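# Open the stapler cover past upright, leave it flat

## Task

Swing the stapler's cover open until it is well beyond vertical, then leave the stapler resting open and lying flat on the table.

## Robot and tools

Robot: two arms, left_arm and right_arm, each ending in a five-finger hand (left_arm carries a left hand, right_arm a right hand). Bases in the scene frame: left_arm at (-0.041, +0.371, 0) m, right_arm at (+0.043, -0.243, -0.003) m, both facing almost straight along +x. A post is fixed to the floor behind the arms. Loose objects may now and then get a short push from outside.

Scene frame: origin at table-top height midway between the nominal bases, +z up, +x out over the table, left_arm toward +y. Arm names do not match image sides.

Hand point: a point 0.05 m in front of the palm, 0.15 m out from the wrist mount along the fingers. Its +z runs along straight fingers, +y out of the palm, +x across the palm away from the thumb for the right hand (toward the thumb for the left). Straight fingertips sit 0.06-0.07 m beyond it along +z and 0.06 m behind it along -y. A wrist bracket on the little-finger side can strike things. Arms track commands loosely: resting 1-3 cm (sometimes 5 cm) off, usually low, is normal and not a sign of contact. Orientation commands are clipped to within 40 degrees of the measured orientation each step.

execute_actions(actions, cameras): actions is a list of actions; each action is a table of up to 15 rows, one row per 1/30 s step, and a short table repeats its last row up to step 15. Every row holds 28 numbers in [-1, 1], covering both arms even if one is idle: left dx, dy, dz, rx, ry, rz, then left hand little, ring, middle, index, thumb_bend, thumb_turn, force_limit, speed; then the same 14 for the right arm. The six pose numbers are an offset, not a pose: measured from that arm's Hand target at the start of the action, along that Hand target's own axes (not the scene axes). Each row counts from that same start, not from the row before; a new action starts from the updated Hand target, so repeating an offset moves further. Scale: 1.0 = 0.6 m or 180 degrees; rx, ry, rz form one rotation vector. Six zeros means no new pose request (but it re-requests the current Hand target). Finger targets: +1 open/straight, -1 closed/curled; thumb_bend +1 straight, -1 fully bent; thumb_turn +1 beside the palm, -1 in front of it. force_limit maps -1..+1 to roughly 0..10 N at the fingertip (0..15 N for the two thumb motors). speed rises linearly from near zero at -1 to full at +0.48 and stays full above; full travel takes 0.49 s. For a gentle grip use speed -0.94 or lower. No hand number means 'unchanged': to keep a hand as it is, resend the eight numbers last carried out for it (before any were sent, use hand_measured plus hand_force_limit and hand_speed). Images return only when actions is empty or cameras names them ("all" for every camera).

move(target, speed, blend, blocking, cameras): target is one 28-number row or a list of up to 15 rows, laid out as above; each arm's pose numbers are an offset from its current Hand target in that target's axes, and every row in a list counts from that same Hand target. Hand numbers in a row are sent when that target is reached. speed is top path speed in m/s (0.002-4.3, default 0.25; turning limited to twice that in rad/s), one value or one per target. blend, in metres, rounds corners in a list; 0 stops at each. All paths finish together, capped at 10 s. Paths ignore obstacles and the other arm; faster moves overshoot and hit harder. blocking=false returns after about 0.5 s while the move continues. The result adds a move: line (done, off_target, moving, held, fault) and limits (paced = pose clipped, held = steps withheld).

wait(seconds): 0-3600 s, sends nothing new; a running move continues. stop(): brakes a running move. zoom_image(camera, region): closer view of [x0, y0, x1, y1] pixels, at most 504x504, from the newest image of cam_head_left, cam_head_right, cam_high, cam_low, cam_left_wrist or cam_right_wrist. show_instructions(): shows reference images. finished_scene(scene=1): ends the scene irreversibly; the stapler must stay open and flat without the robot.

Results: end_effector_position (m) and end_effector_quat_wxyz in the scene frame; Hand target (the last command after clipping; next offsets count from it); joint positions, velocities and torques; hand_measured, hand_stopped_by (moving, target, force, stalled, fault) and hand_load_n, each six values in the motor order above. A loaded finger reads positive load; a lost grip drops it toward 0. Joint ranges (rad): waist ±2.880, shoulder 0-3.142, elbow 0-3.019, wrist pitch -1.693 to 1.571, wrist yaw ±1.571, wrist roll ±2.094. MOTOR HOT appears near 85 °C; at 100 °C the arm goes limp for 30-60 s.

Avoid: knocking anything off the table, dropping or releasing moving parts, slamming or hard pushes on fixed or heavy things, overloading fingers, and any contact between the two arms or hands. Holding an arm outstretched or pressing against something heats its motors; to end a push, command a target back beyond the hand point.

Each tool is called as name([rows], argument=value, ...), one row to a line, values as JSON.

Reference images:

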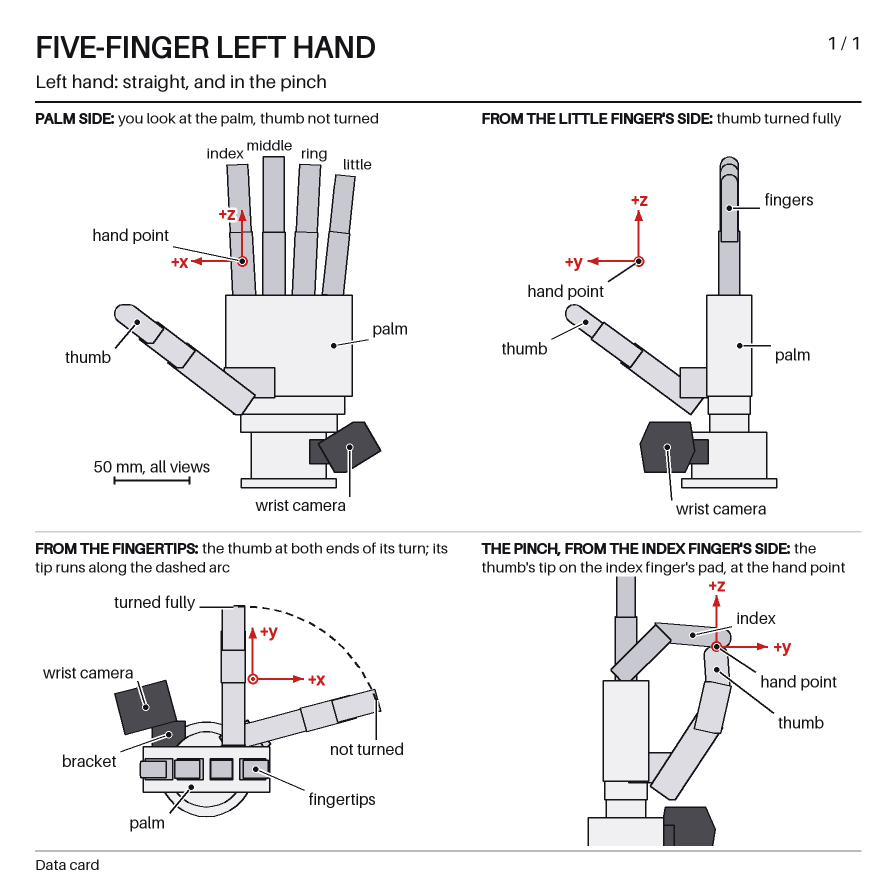

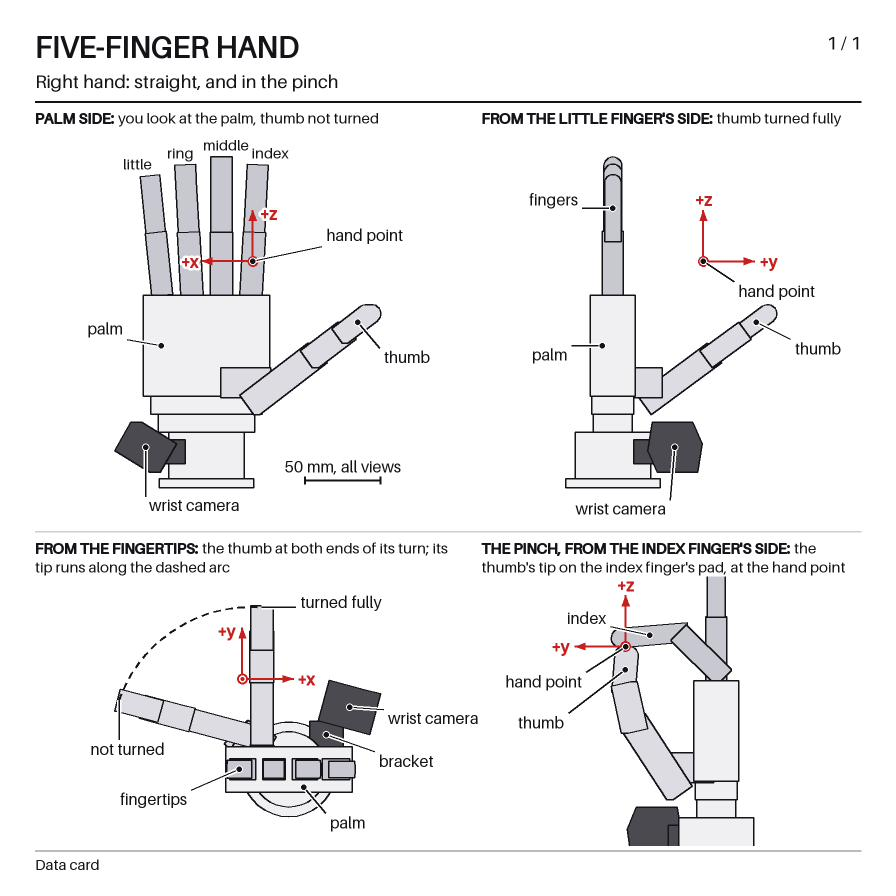

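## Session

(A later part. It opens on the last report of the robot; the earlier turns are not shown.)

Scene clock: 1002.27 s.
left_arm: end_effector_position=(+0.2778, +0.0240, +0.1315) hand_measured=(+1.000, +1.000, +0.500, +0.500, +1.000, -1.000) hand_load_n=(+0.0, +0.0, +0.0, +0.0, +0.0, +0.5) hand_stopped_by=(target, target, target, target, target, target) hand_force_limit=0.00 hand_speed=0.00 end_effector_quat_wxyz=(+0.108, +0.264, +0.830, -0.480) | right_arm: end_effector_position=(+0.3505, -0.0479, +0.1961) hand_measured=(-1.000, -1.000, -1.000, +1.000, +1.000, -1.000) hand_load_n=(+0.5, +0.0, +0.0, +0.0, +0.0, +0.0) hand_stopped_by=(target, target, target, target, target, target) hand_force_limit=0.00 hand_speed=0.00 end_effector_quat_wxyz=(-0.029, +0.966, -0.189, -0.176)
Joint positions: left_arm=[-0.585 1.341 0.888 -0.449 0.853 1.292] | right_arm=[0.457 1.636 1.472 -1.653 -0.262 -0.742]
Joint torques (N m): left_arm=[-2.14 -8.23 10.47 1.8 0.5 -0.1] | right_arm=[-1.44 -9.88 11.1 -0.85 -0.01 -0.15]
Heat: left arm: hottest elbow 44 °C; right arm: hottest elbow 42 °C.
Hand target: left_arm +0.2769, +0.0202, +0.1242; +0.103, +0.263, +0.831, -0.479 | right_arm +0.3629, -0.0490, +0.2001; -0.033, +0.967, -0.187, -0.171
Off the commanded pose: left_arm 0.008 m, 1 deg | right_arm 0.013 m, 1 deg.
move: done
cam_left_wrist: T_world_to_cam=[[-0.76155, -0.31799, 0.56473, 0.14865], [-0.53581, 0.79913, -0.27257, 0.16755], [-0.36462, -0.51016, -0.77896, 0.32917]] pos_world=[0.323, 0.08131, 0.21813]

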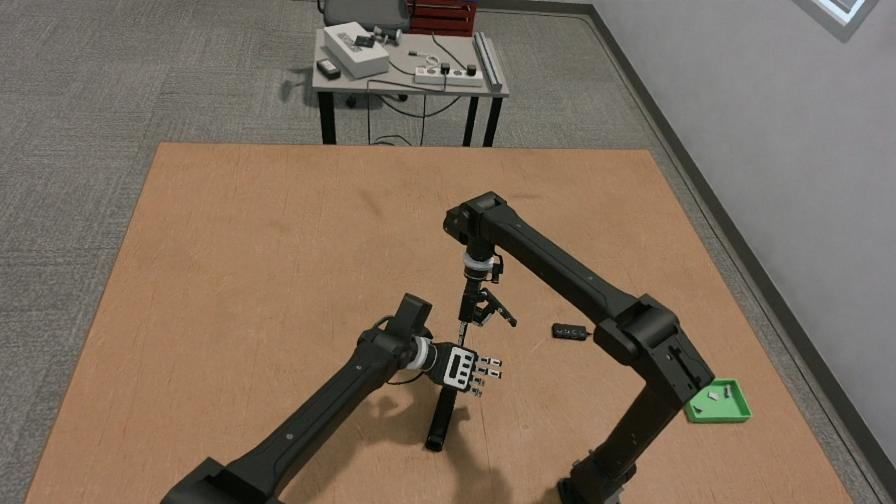

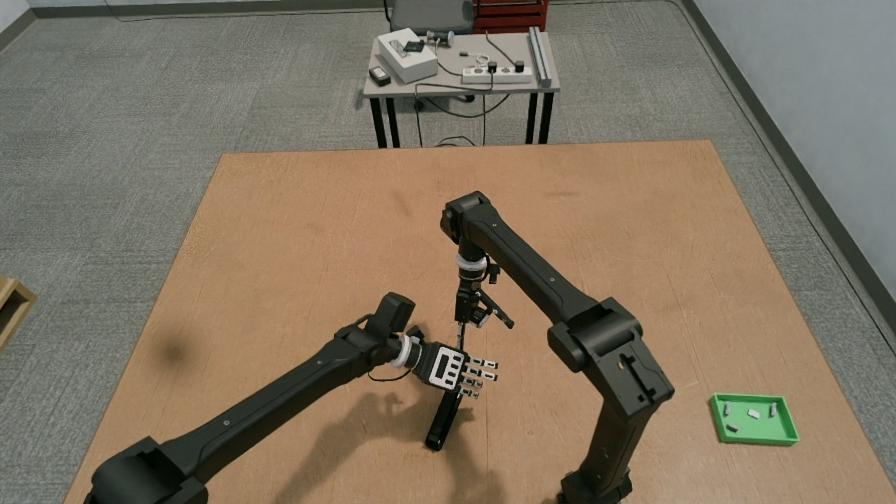

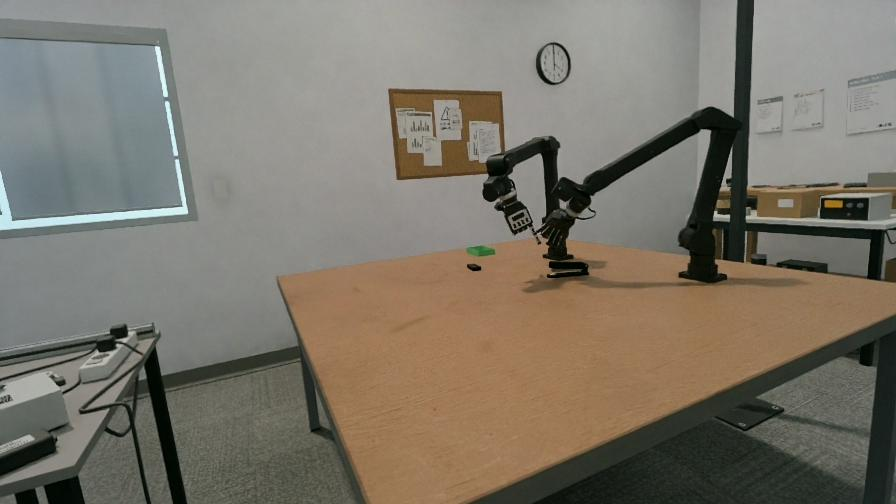

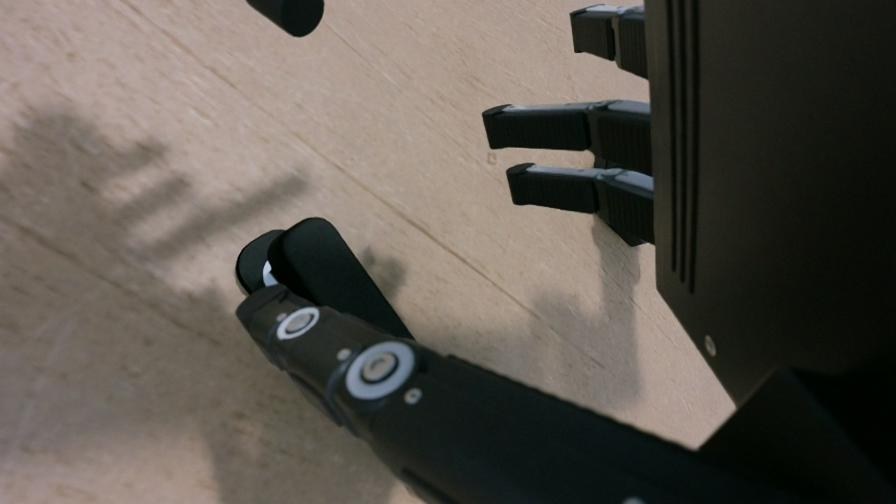

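move([
  [0.0188,-0.0018,-0.0125,0,0,0,1,1,0.5,0.5,1,-1,0,0,0,0,0,0,0,0,-1,-1,-1,1,1,-1,0,0],
  [0.0552,0.0618,0.0322,0,0,0,1,1,0.5,0.5,1,-1,0,0,0,0,0,0,0,0,-1,-1,-1,1,1,-1,0,0],
], speed=0.1, cameras=["cam_head_left","cam_head_right","cam_low","cam_left_wrist","cam_right_wrist"])

zoom_image(camera="cam_head_left", region=[400, 330, 500, 460])

zoom_image(camera="cam_head_right", region=[400, 330, 500, 460])

zoom_image(camera="cam_low", region=[520, 200, 610, 290])

Scene clock: 1035.10 s.
left_arm: end_effector_position=(+0.2667, +0.0313, +0.0795) hand_measured=(+1.000, +1.000, +0.500, +0.500, +1.000, -1.000) hand_load_n=(+0.0, +0.0, +0.0, +0.0, +0.0, +0.0) hand_stopped_by=(target, target, target, target, target, target) hand_force_limit=0.00 hand_speed=0.00 end_effector_quat_wxyz=(+0.106, +0.263, +0.831, -0.479) | right_arm: end_effector_position=(+0.3505, -0.0479, +0.1961) hand_measured=(-1.000, -1.000, -1.000, +1.000, +1.000, -1.000) hand_load_n=(+0.0, +0.0, +0.0, +0.0, +0.0, +0.0) hand_stopped_by=(target, target, target, target, target, target) hand_force_limit=0.00 hand_speed=0.00 end_effector_quat_wxyz=(-0.029, +0.966, -0.189, -0.176)
Joint positions: left_arm=[-0.585 1.389 0.778 -0.297 0.853 1.291] | right_arm=[0.457 1.636 1.472 -1.653 -0.262 -0.742]
Joint torques (N m): left_arm=[-2.37 -7.53 9.77 1.74 0.71 -0.01] | right_arm=[-1.96 -10.93 11.04 -0.87 -0.03 -0.11]
Heat: left arm: hottest elbow 41 °C; right arm: hottest elbow 42 °C.
Hand target: left_arm +0.2673, +0.0299, +0.0725; +0.103, +0.263, +0.831, -0.479 | right_arm +0.3629, -0.0490, +0.2001; -0.033, +0.967, -0.187, -0.171
Off the commanded pose: left_arm 0.007 m, 0 deg | right_arm 0.013 m, 1 deg.
move: done
cam_left_wrist: T_world_to_cam=[[-0.75837, -0.32005, 0.56784, 0.17092], [-0.53758, 0.79976, -0.26719, 0.1416], [-0.36862, -0.50788, -0.77857, 0.28933]] pos_world=[0.3124, 0.08841, 0.16604]
cam_right_wrist: T_world_to_cam=[[-0.1145, -0.99178, -0.05711, 0.00314], [-0.6641, 0.03366, 0.74688, 0.09348], [-0.73882, 0.12344, -0.6625, 0.50406]] pos_world=[0.43485, -0.06226, 0.2643]

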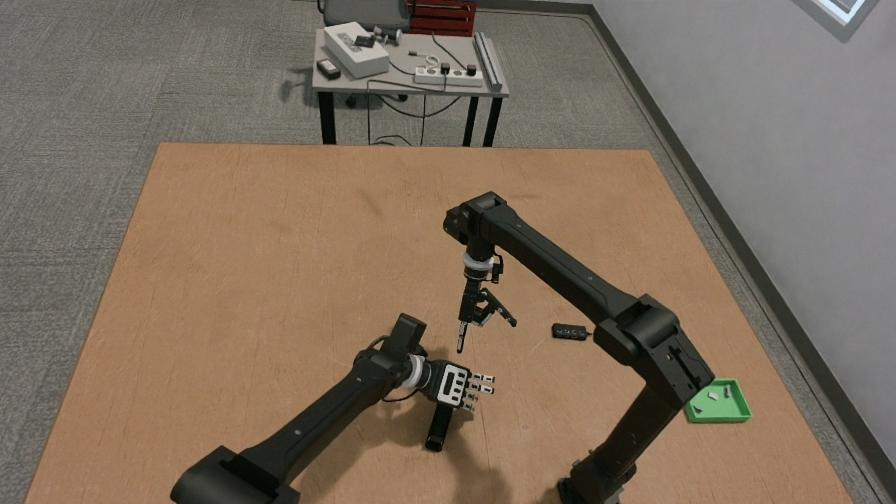

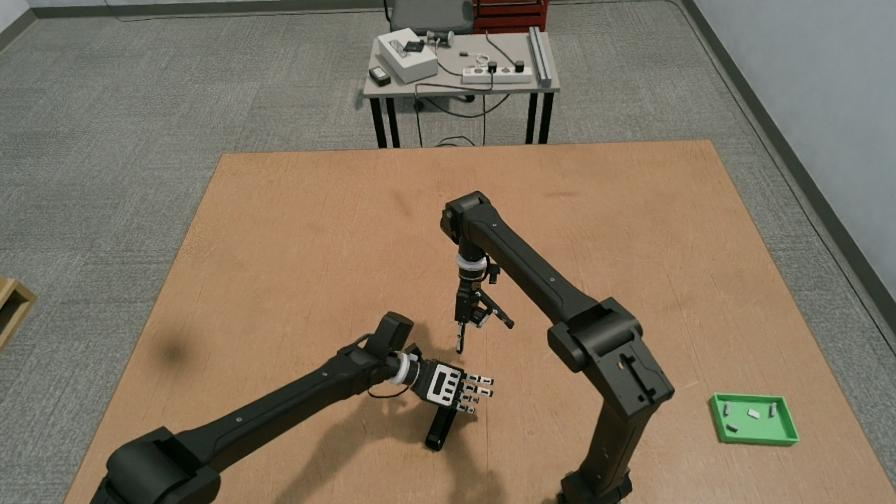

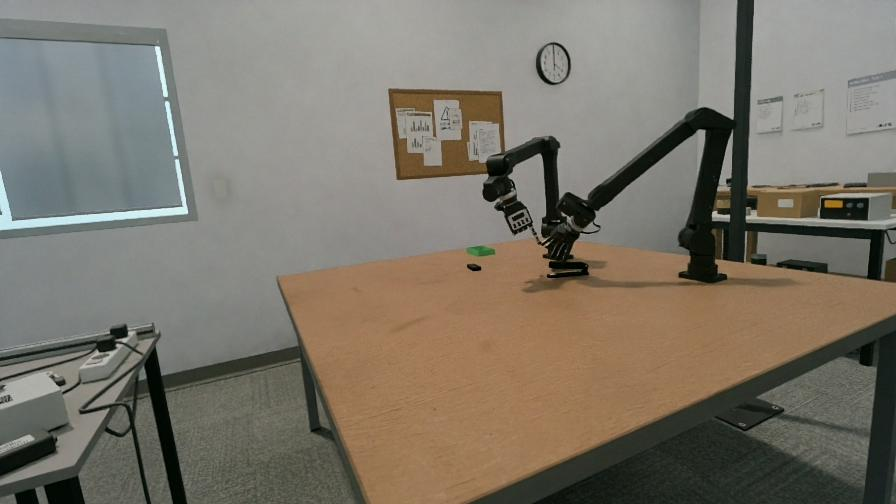

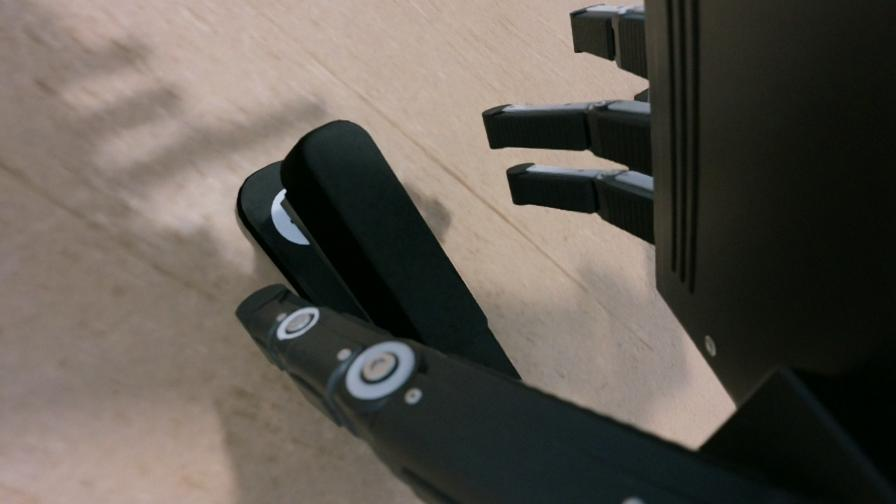

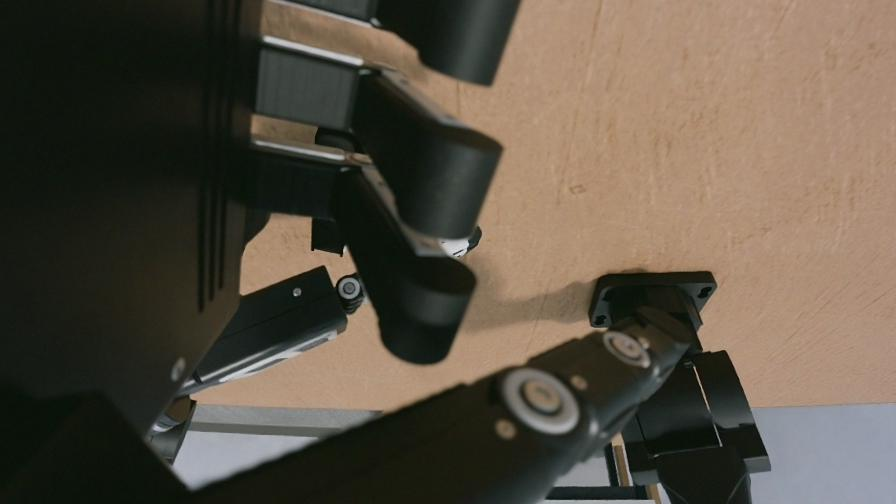

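Scaled by 3.877 from the camera's image (finer frame: 1280x720).

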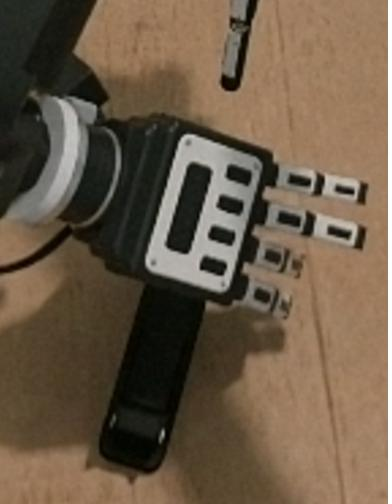

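Scaled by 3.877 from the camera's image (finer frame: 1280x720).

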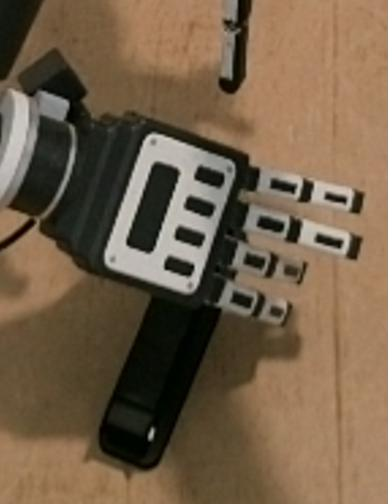

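Scaled by 5.600 from the camera's image (finer frame: 1280x720).

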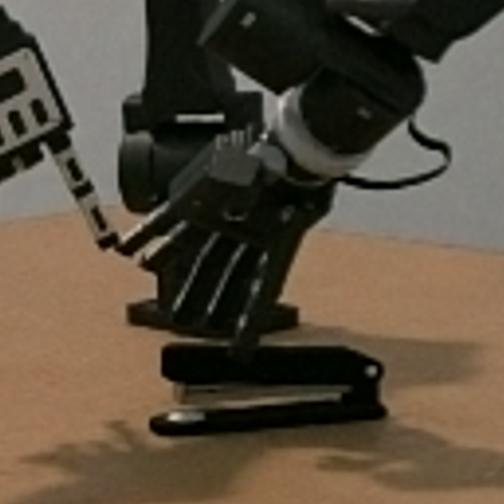

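move([
  [0.0158,0.0317,0.0142,0,0,0,1,1,0.5,0.5,1,-1,0,-0.6,0,0,0,0,0,0,-1,-1,-1,1,1,-1,0,0],
  [0.0158,0.0317,0.0142,0,0,0,1,1,0.2,0.2,0.7,-1,-0.6,-0.6,0,0,0,0,0,0,-1,-1,-1,1,1,-1,0,0],
], speed=0.08, cameras=["cam_head_left","cam_head_right","cam_low","cam_left_wrist"])

zoom_image(camera="cam_head_left", region=[400, 350, 500, 460])

zoom_image(camera="cam_head_right", region=[400, 350, 500, 460])

zoom_image(camera="cam_low", region=[530, 220, 600, 290])

Scene clock: 1066.33 s.
left_arm: end_effector_position=(+0.2658, +0.0323, +0.0571) hand_measured=(+1.000, +1.000, +0.200, +0.200, +0.700, -1.000) hand_load_n=(+0.0, +0.0, +0.0, +0.0, +0.0, +0.0) hand_stopped_by=(target, target, target, target, target, target) hand_force_limit=-0.60 hand_speed=-0.60 end_effector_quat_wxyz=(+0.103, +0.263, +0.831, -0.479) | right_arm: end_effector_position=(+0.3505, -0.0479, +0.1961) hand_measured=(-1.000, -1.000, -1.000, +1.000, +1.000, -1.000) hand_load_n=(+0.0, +0.0, +0.0, +0.0, +0.0, +0.0) hand_stopped_by=(target, target, target, target, target, target) hand_force_limit=0.00 hand_speed=0.00 end_effector_quat_wxyz=(-0.029, +0.966, -0.189, -0.176)
Joint positions: left_arm=[-0.583 1.431 0.75 -0.235 0.856 1.295] | right_arm=[0.457 1.636 1.472 -1.653 -0.262 -0.742]
Joint torques (N m): left_arm=[-1.73 -7.82 9.09 1.85 0.77 0.07] | right_arm=[-2.14 -10.05 11.03 -0.84 -0.01 -0.11]
Heat: left arm: hottest elbow 37 °C; right arm: hottest elbow 42 °C.
Hand target: left_arm +0.2689, +0.0335, +0.0501; +0.103, +0.263, +0.831, -0.479 | right_arm +0.3629, -0.0490, +0.2001; -0.033, +0.967, -0.187, -0.171
Off the commanded pose: left_arm 0.008 m, 0 deg | right_arm 0.013 m, 1 deg.
move: done
cam_left_wrist: T_world_to_cam=[[-0.75602, -0.31963, 0.5712, 0.1824], [-0.53738, 0.80133, -0.26285, 0.1339], [-0.37371, -0.50567, -0.77758, 0.27332]] pos_world=[0.31199, 0.08921, 0.14355]

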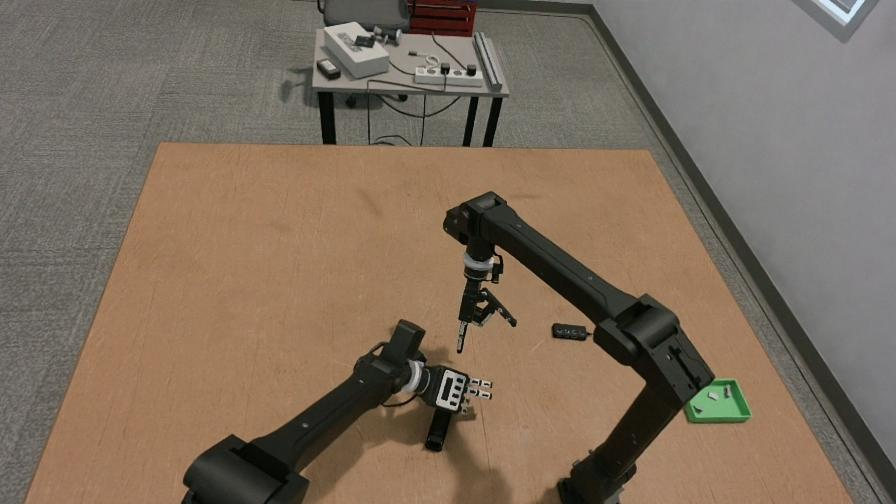

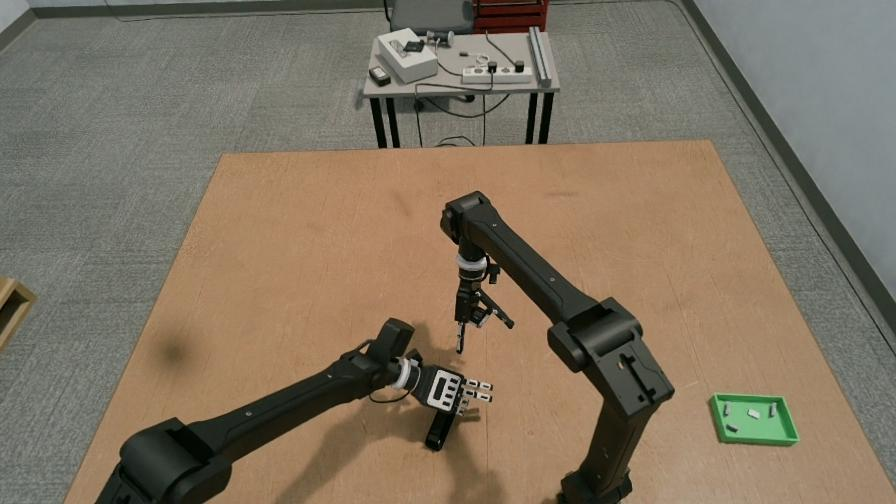

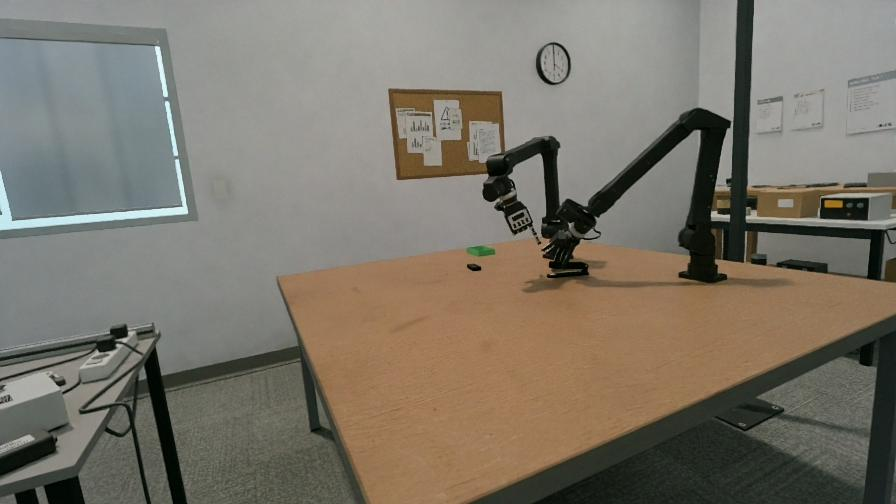

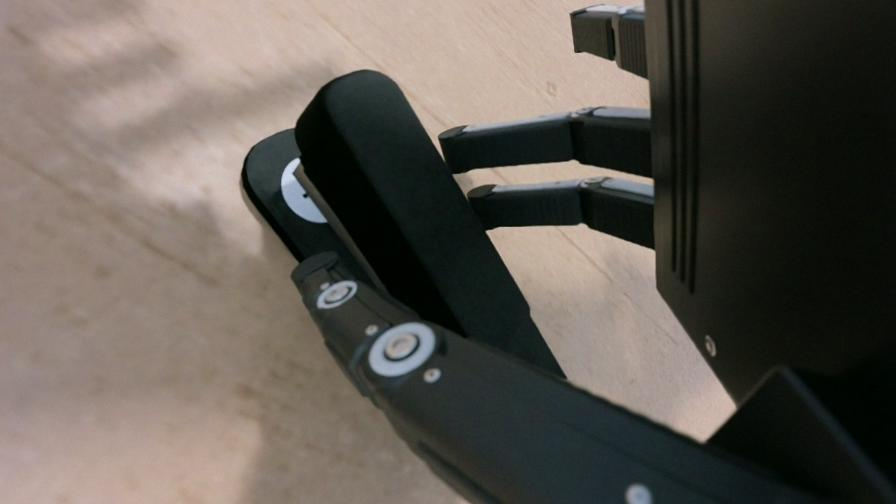

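Scaled by 4.582 from the camera's image (finer frame: 1280x720).

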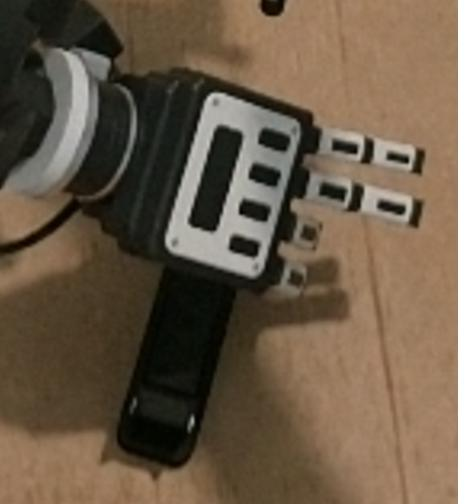

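Scaled by 4.582 from the camera's image (finer frame: 1280x720).

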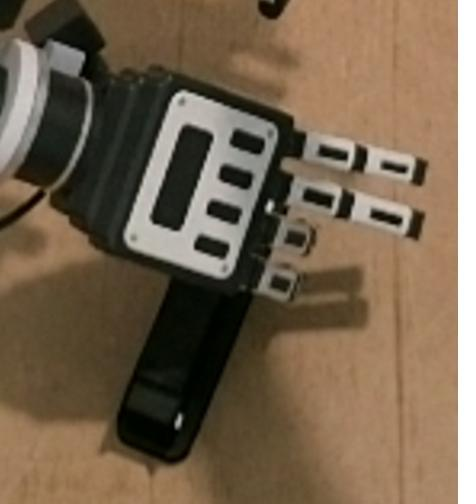

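Scaled by 7.200 from the camera's image (finer frame: 1280x720).

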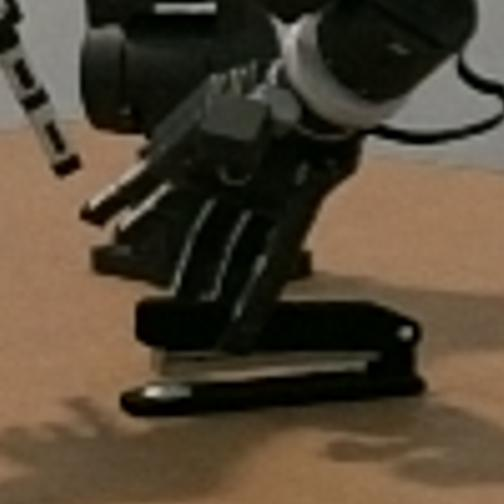

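move(target=[0,0,0,0,0,0,1,1,-0.5,-0.5,0,-1,-0.35,-0.88,0,0,0,0,0,0,-1,-1,-1,1,1,-1,0,0], speed=0.08, cameras=["cam_head_left","cam_head_right","cam_low","cam_left_wrist","cam_right_wrist"])

zoom_image(camera="cam_low", region=[520, 220, 590, 290])

zoom_image(camera="cam_head_right", region=[410, 320, 510, 420])

zoom_image(camera="cam_head_left", region=[410, 320, 510, 420])

Scene clock: 1083.50 s.
left_arm: end_effector_position=(+0.2662, +0.0319, +0.0575) hand_measured=(+1.000, +1.000, -0.088, -0.122, +0.550, -1.000) hand_load_n=(+0.0, +0.0, +4.0, +3.0, +7.0, +0.0) hand_stopped_by=(target, target, force, force, force, target) hand_force_limit=-0.35 hand_speed=-0.88 end_effector_quat_wxyz=(+0.104, +0.264, +0.830, -0.480) | right_arm: end_effector_position=(+0.3505, -0.0479, +0.1961) hand_measured=(-1.000, -1.000, -1.000, +1.000, +1.000, -1.000) hand_load_n=(+0.0, +0.0, +0.0, +0.0, +0.0, +0.0) hand_stopped_by=(target, target, target, target, target, target) hand_force_limit=0.00 hand_speed=0.00 end_effector_quat_wxyz=(-0.029, +0.966, -0.189, -0.176)
Joint positions: left_arm=[-0.583 1.431 0.75 -0.232 0.858 1.296] | right_arm=[0.457 1.636 1.472 -1.653 -0.262 -0.742]
Joint torques (N m): left_arm=[-1.26 -8.47 9.21 1.73 0.77 0.06] | right_arm=[-1.79 -9.99 11.15 -0.98 0.01 -0.17]
Heat: left arm: hottest elbow 36 °C; right arm: hottest elbow 42 °C.
Hand target: left_arm +0.2689, +0.0336, +0.0500; +0.103, +0.263, +0.832, -0.479 | right_arm +0.3629, -0.0490, +0.2001; -0.033, +0.967, -0.187, -0.171
Off the commanded pose: left_arm 0.008 m, 0 deg | right_arm 0.013 m, 1 deg.
move: done
cam_left_wrist: T_world_to_cam=[[-0.75844, -0.31698, 0.56946, 0.18304], [-0.53513, 0.80163, -0.26651, 0.13428], [-0.37202, -0.50687, -0.77761, 0.27313]] pos_world=[0.31229, 0.08881, 0.14394]
cam_right_wrist: T_world_to_cam=[[-0.1145, -0.99178, -0.05711, 0.00314], [-0.6641, 0.03366, 0.74688, 0.09348], [-0.73882, 0.12344, -0.6625, 0.50406]] pos_world=[0.43485, -0.06226, 0.2643]

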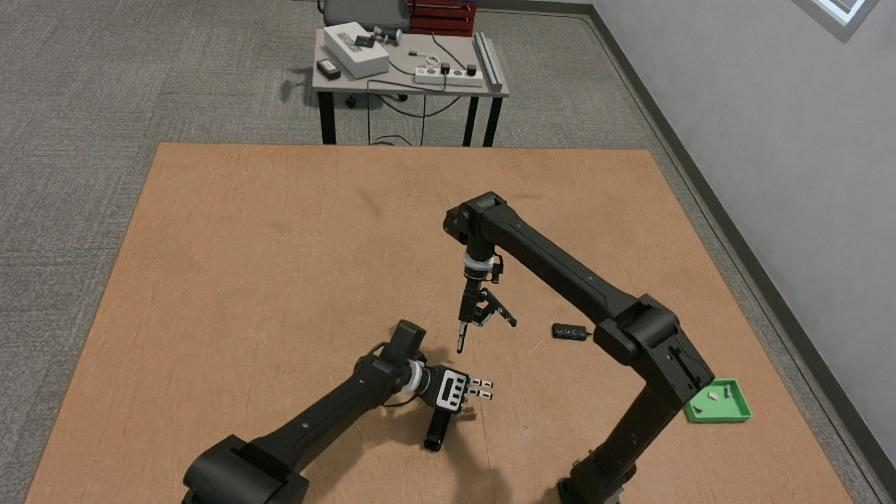

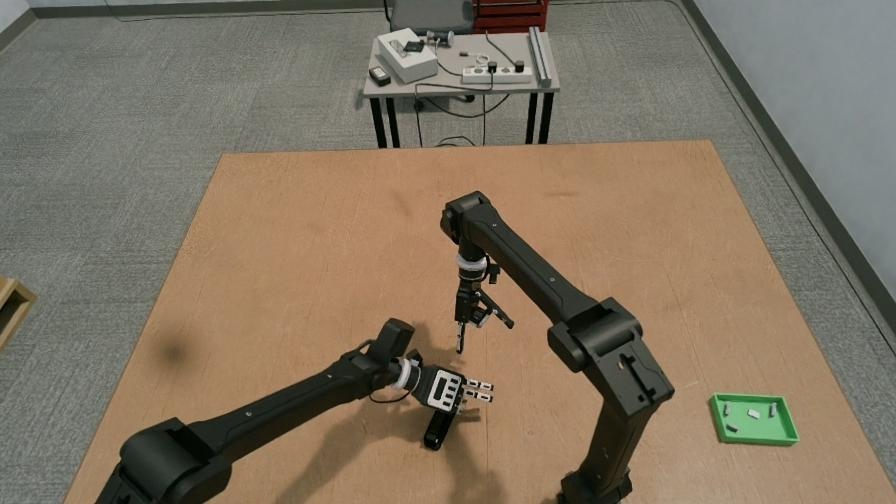

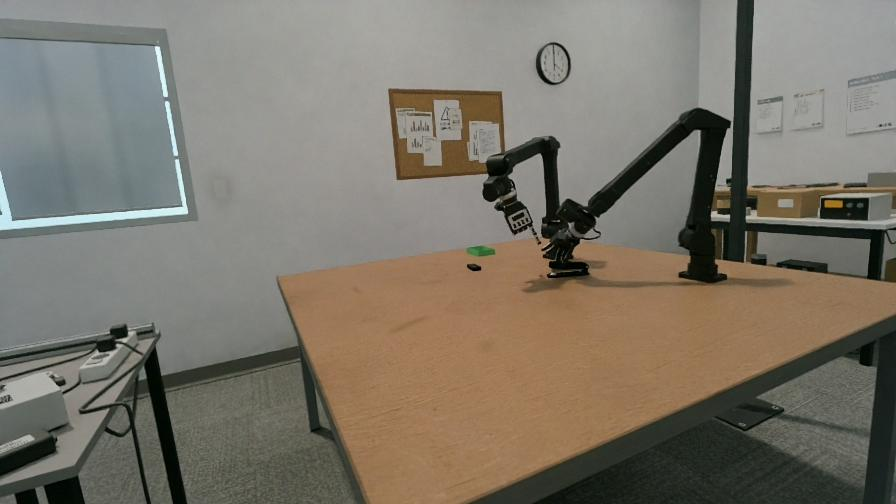

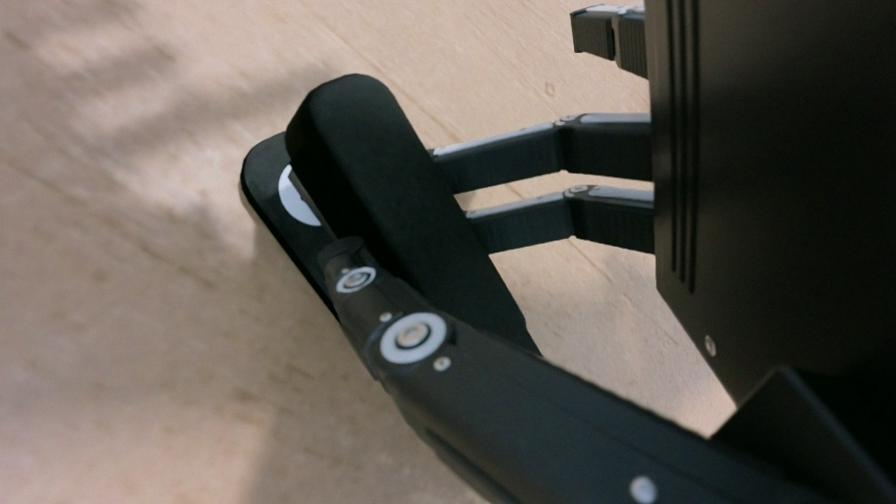

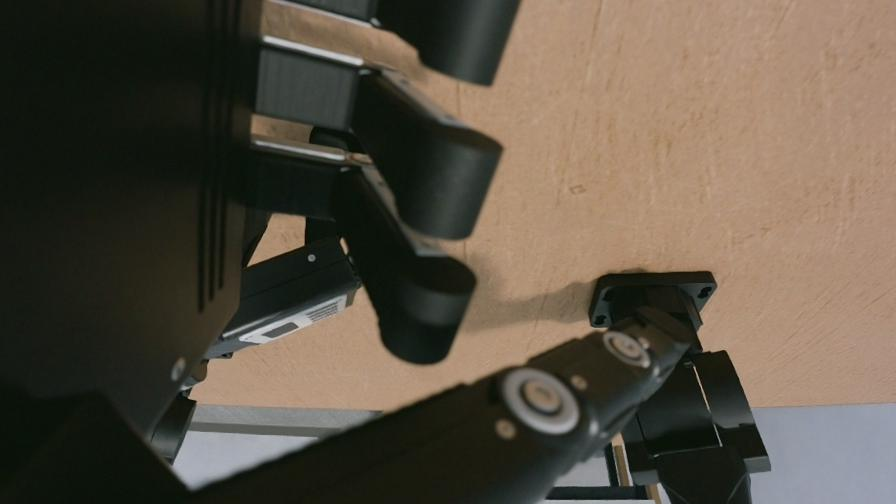

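Scaled by 7.200 from the camera's image (finer frame: 1280x720).

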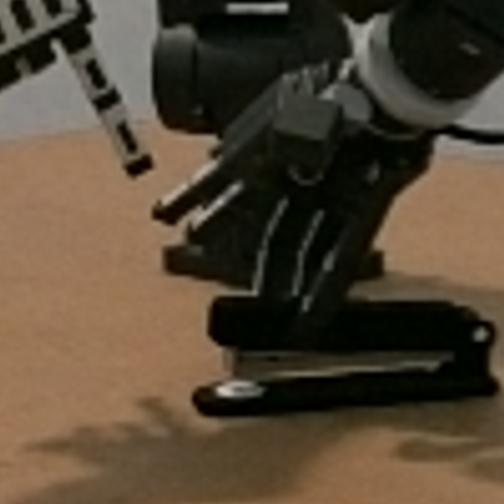

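Scaled by 5.040 from the camera's image (finer frame: 1280x720).

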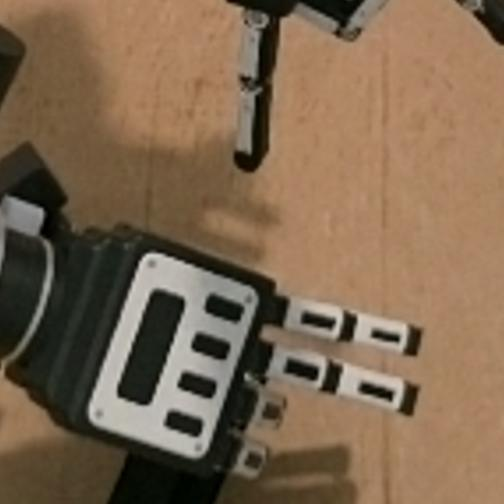

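Scaled by 5.040 from the camera's image (finer frame: 1280x720).

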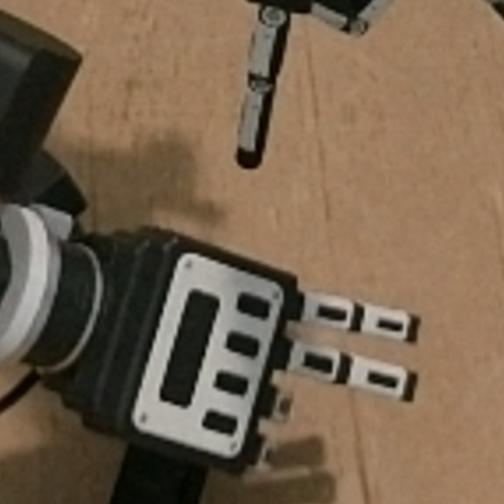

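move(target=[0,0,0,0,0,0,1,1,-0.5,-0.5,0,-1,-0.35,-0.88,0.0247,-0.0047,0.1523,0,0,0,-1,-1,-1,1,1,-1,0,0], speed=0.1, cameras=["cam_head_left","cam_head_right","cam_low","cam_left_wrist"])

zoom_image(camera="cam_low", region=[520, 220, 590, 290])

zoom_image(camera="cam_head_right", region=[410, 330, 510, 430])

zoom_image(camera="cam_head_left", region=[410, 330, 510, 430])

Scene clock: 1130.90 s.
left_arm: end_effector_position=(+0.2662, +0.0319, +0.0575) hand_measured=(+1.000, +1.000, -0.088, -0.122, +0.550, -1.000) hand_load_n=(+0.0, +0.0, +4.0, +2.5, +7.0, +0.0) hand_stopped_by=(target, target, force, force, force, target) hand_force_limit=-0.35 hand_speed=-0.88 end_effector_quat_wxyz=(+0.104, +0.264, +0.830, -0.480) | right_arm: end_effector_position=(+0.3503, -0.0457, +0.1159) hand_measured=(-1.000, -1.000, -1.000, +1.000, +1.000, -1.000) hand_load_n=(+0.0, +0.0, +0.5, +0.0, +0.0, +0.0) hand_stopped_by=(target, target, target, target, target, target) hand_force_limit=0.00 hand_speed=0.00 end_effector_quat_wxyz=(-0.037, +0.968, -0.187, -0.165)
Joint positions: left_arm=[-0.583 1.431 0.75 -0.232 0.858 1.296] | right_arm=[0.461 1.674 1.312 -1.428 -0.263 -0.738]
Joint torques (N m): left_arm=[-1.85 -7.94 9.32 1.76 0.75 0.02] | right_arm=[0.44 -10.23 7.69 -0.29 -0.19 0.12]
Heat: left arm: hottest elbow 34 °C; right arm: hottest elbow 42 °C.
Hand target: left_arm +0.2689, +0.0336, +0.0500; +0.103, +0.263, +0.832, -0.479 | right_arm +0.3479, -0.0399, +0.1092; -0.033, +0.967, -0.187, -0.170
Off the commanded pose: left_arm 0.008 m, 0 deg | right_arm 0.009 m, 1 deg.
move: done
cam_left_wrist: T_world_to_cam=[[-0.75844, -0.31698, 0.56946, 0.18304], [-0.53513, 0.80163, -0.26651, 0.13428], [-0.37202, -0.50687, -0.77761, 0.27313]] pos_world=[0.31229, 0.08881, 0.14394]

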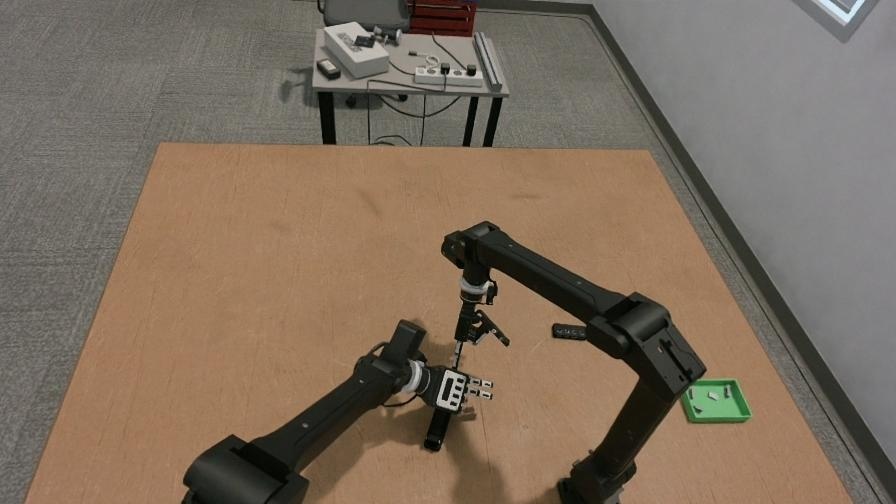

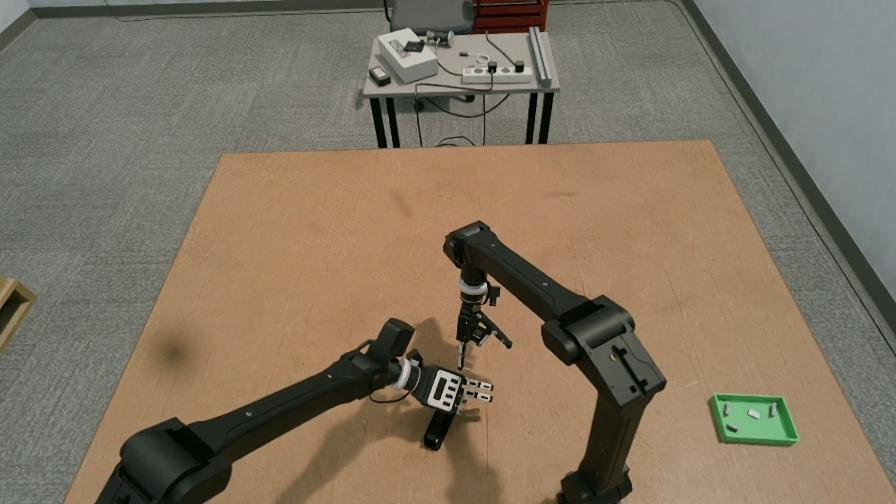

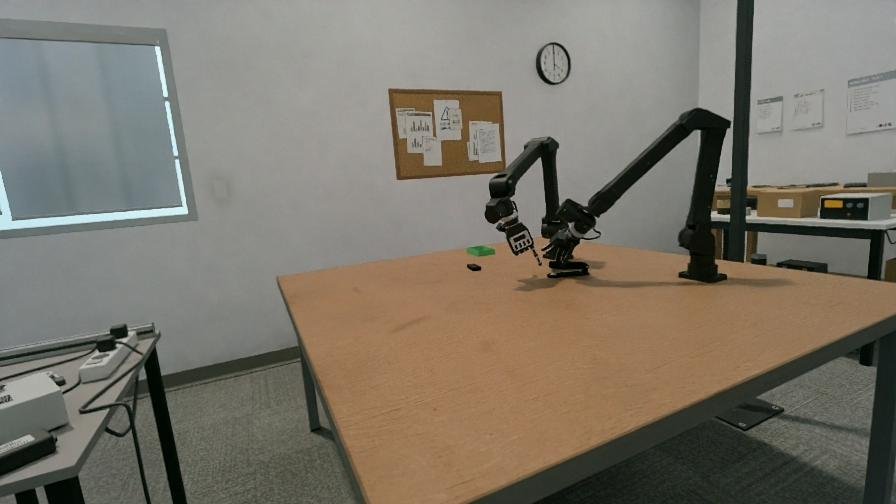

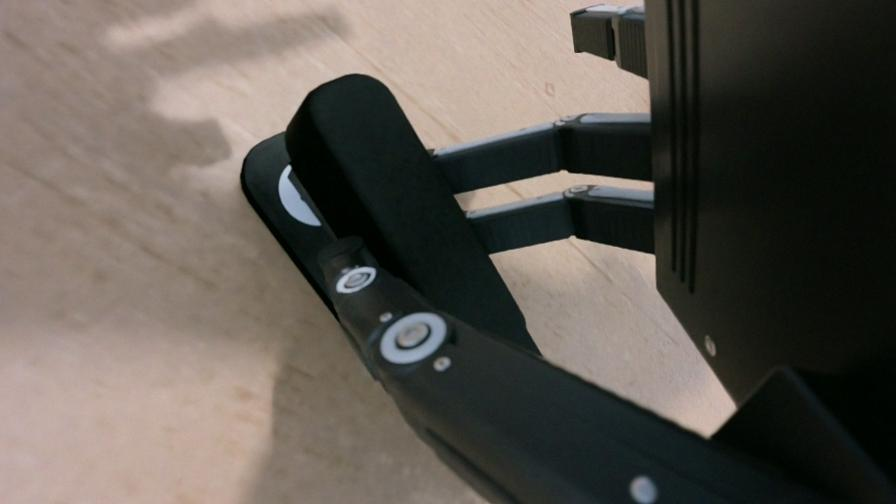

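Scaled by 7.200 from the camera's image (finer frame: 1280x720).

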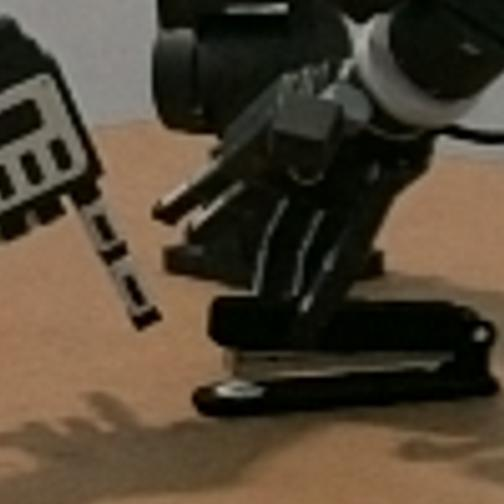

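Scaled by 5.040 from the camera's image (finer frame: 1280x720).

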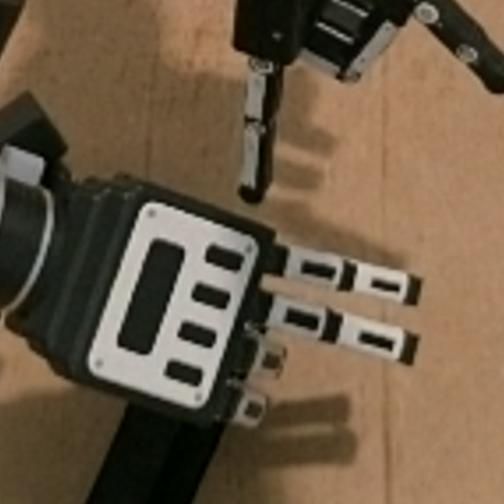

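Scaled by 5.040 from the camera's image (finer frame: 1280x720).

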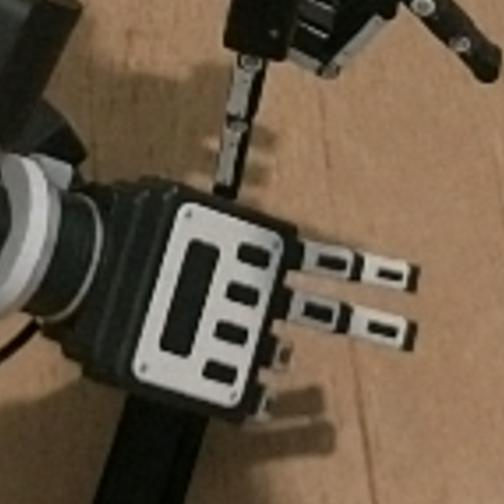

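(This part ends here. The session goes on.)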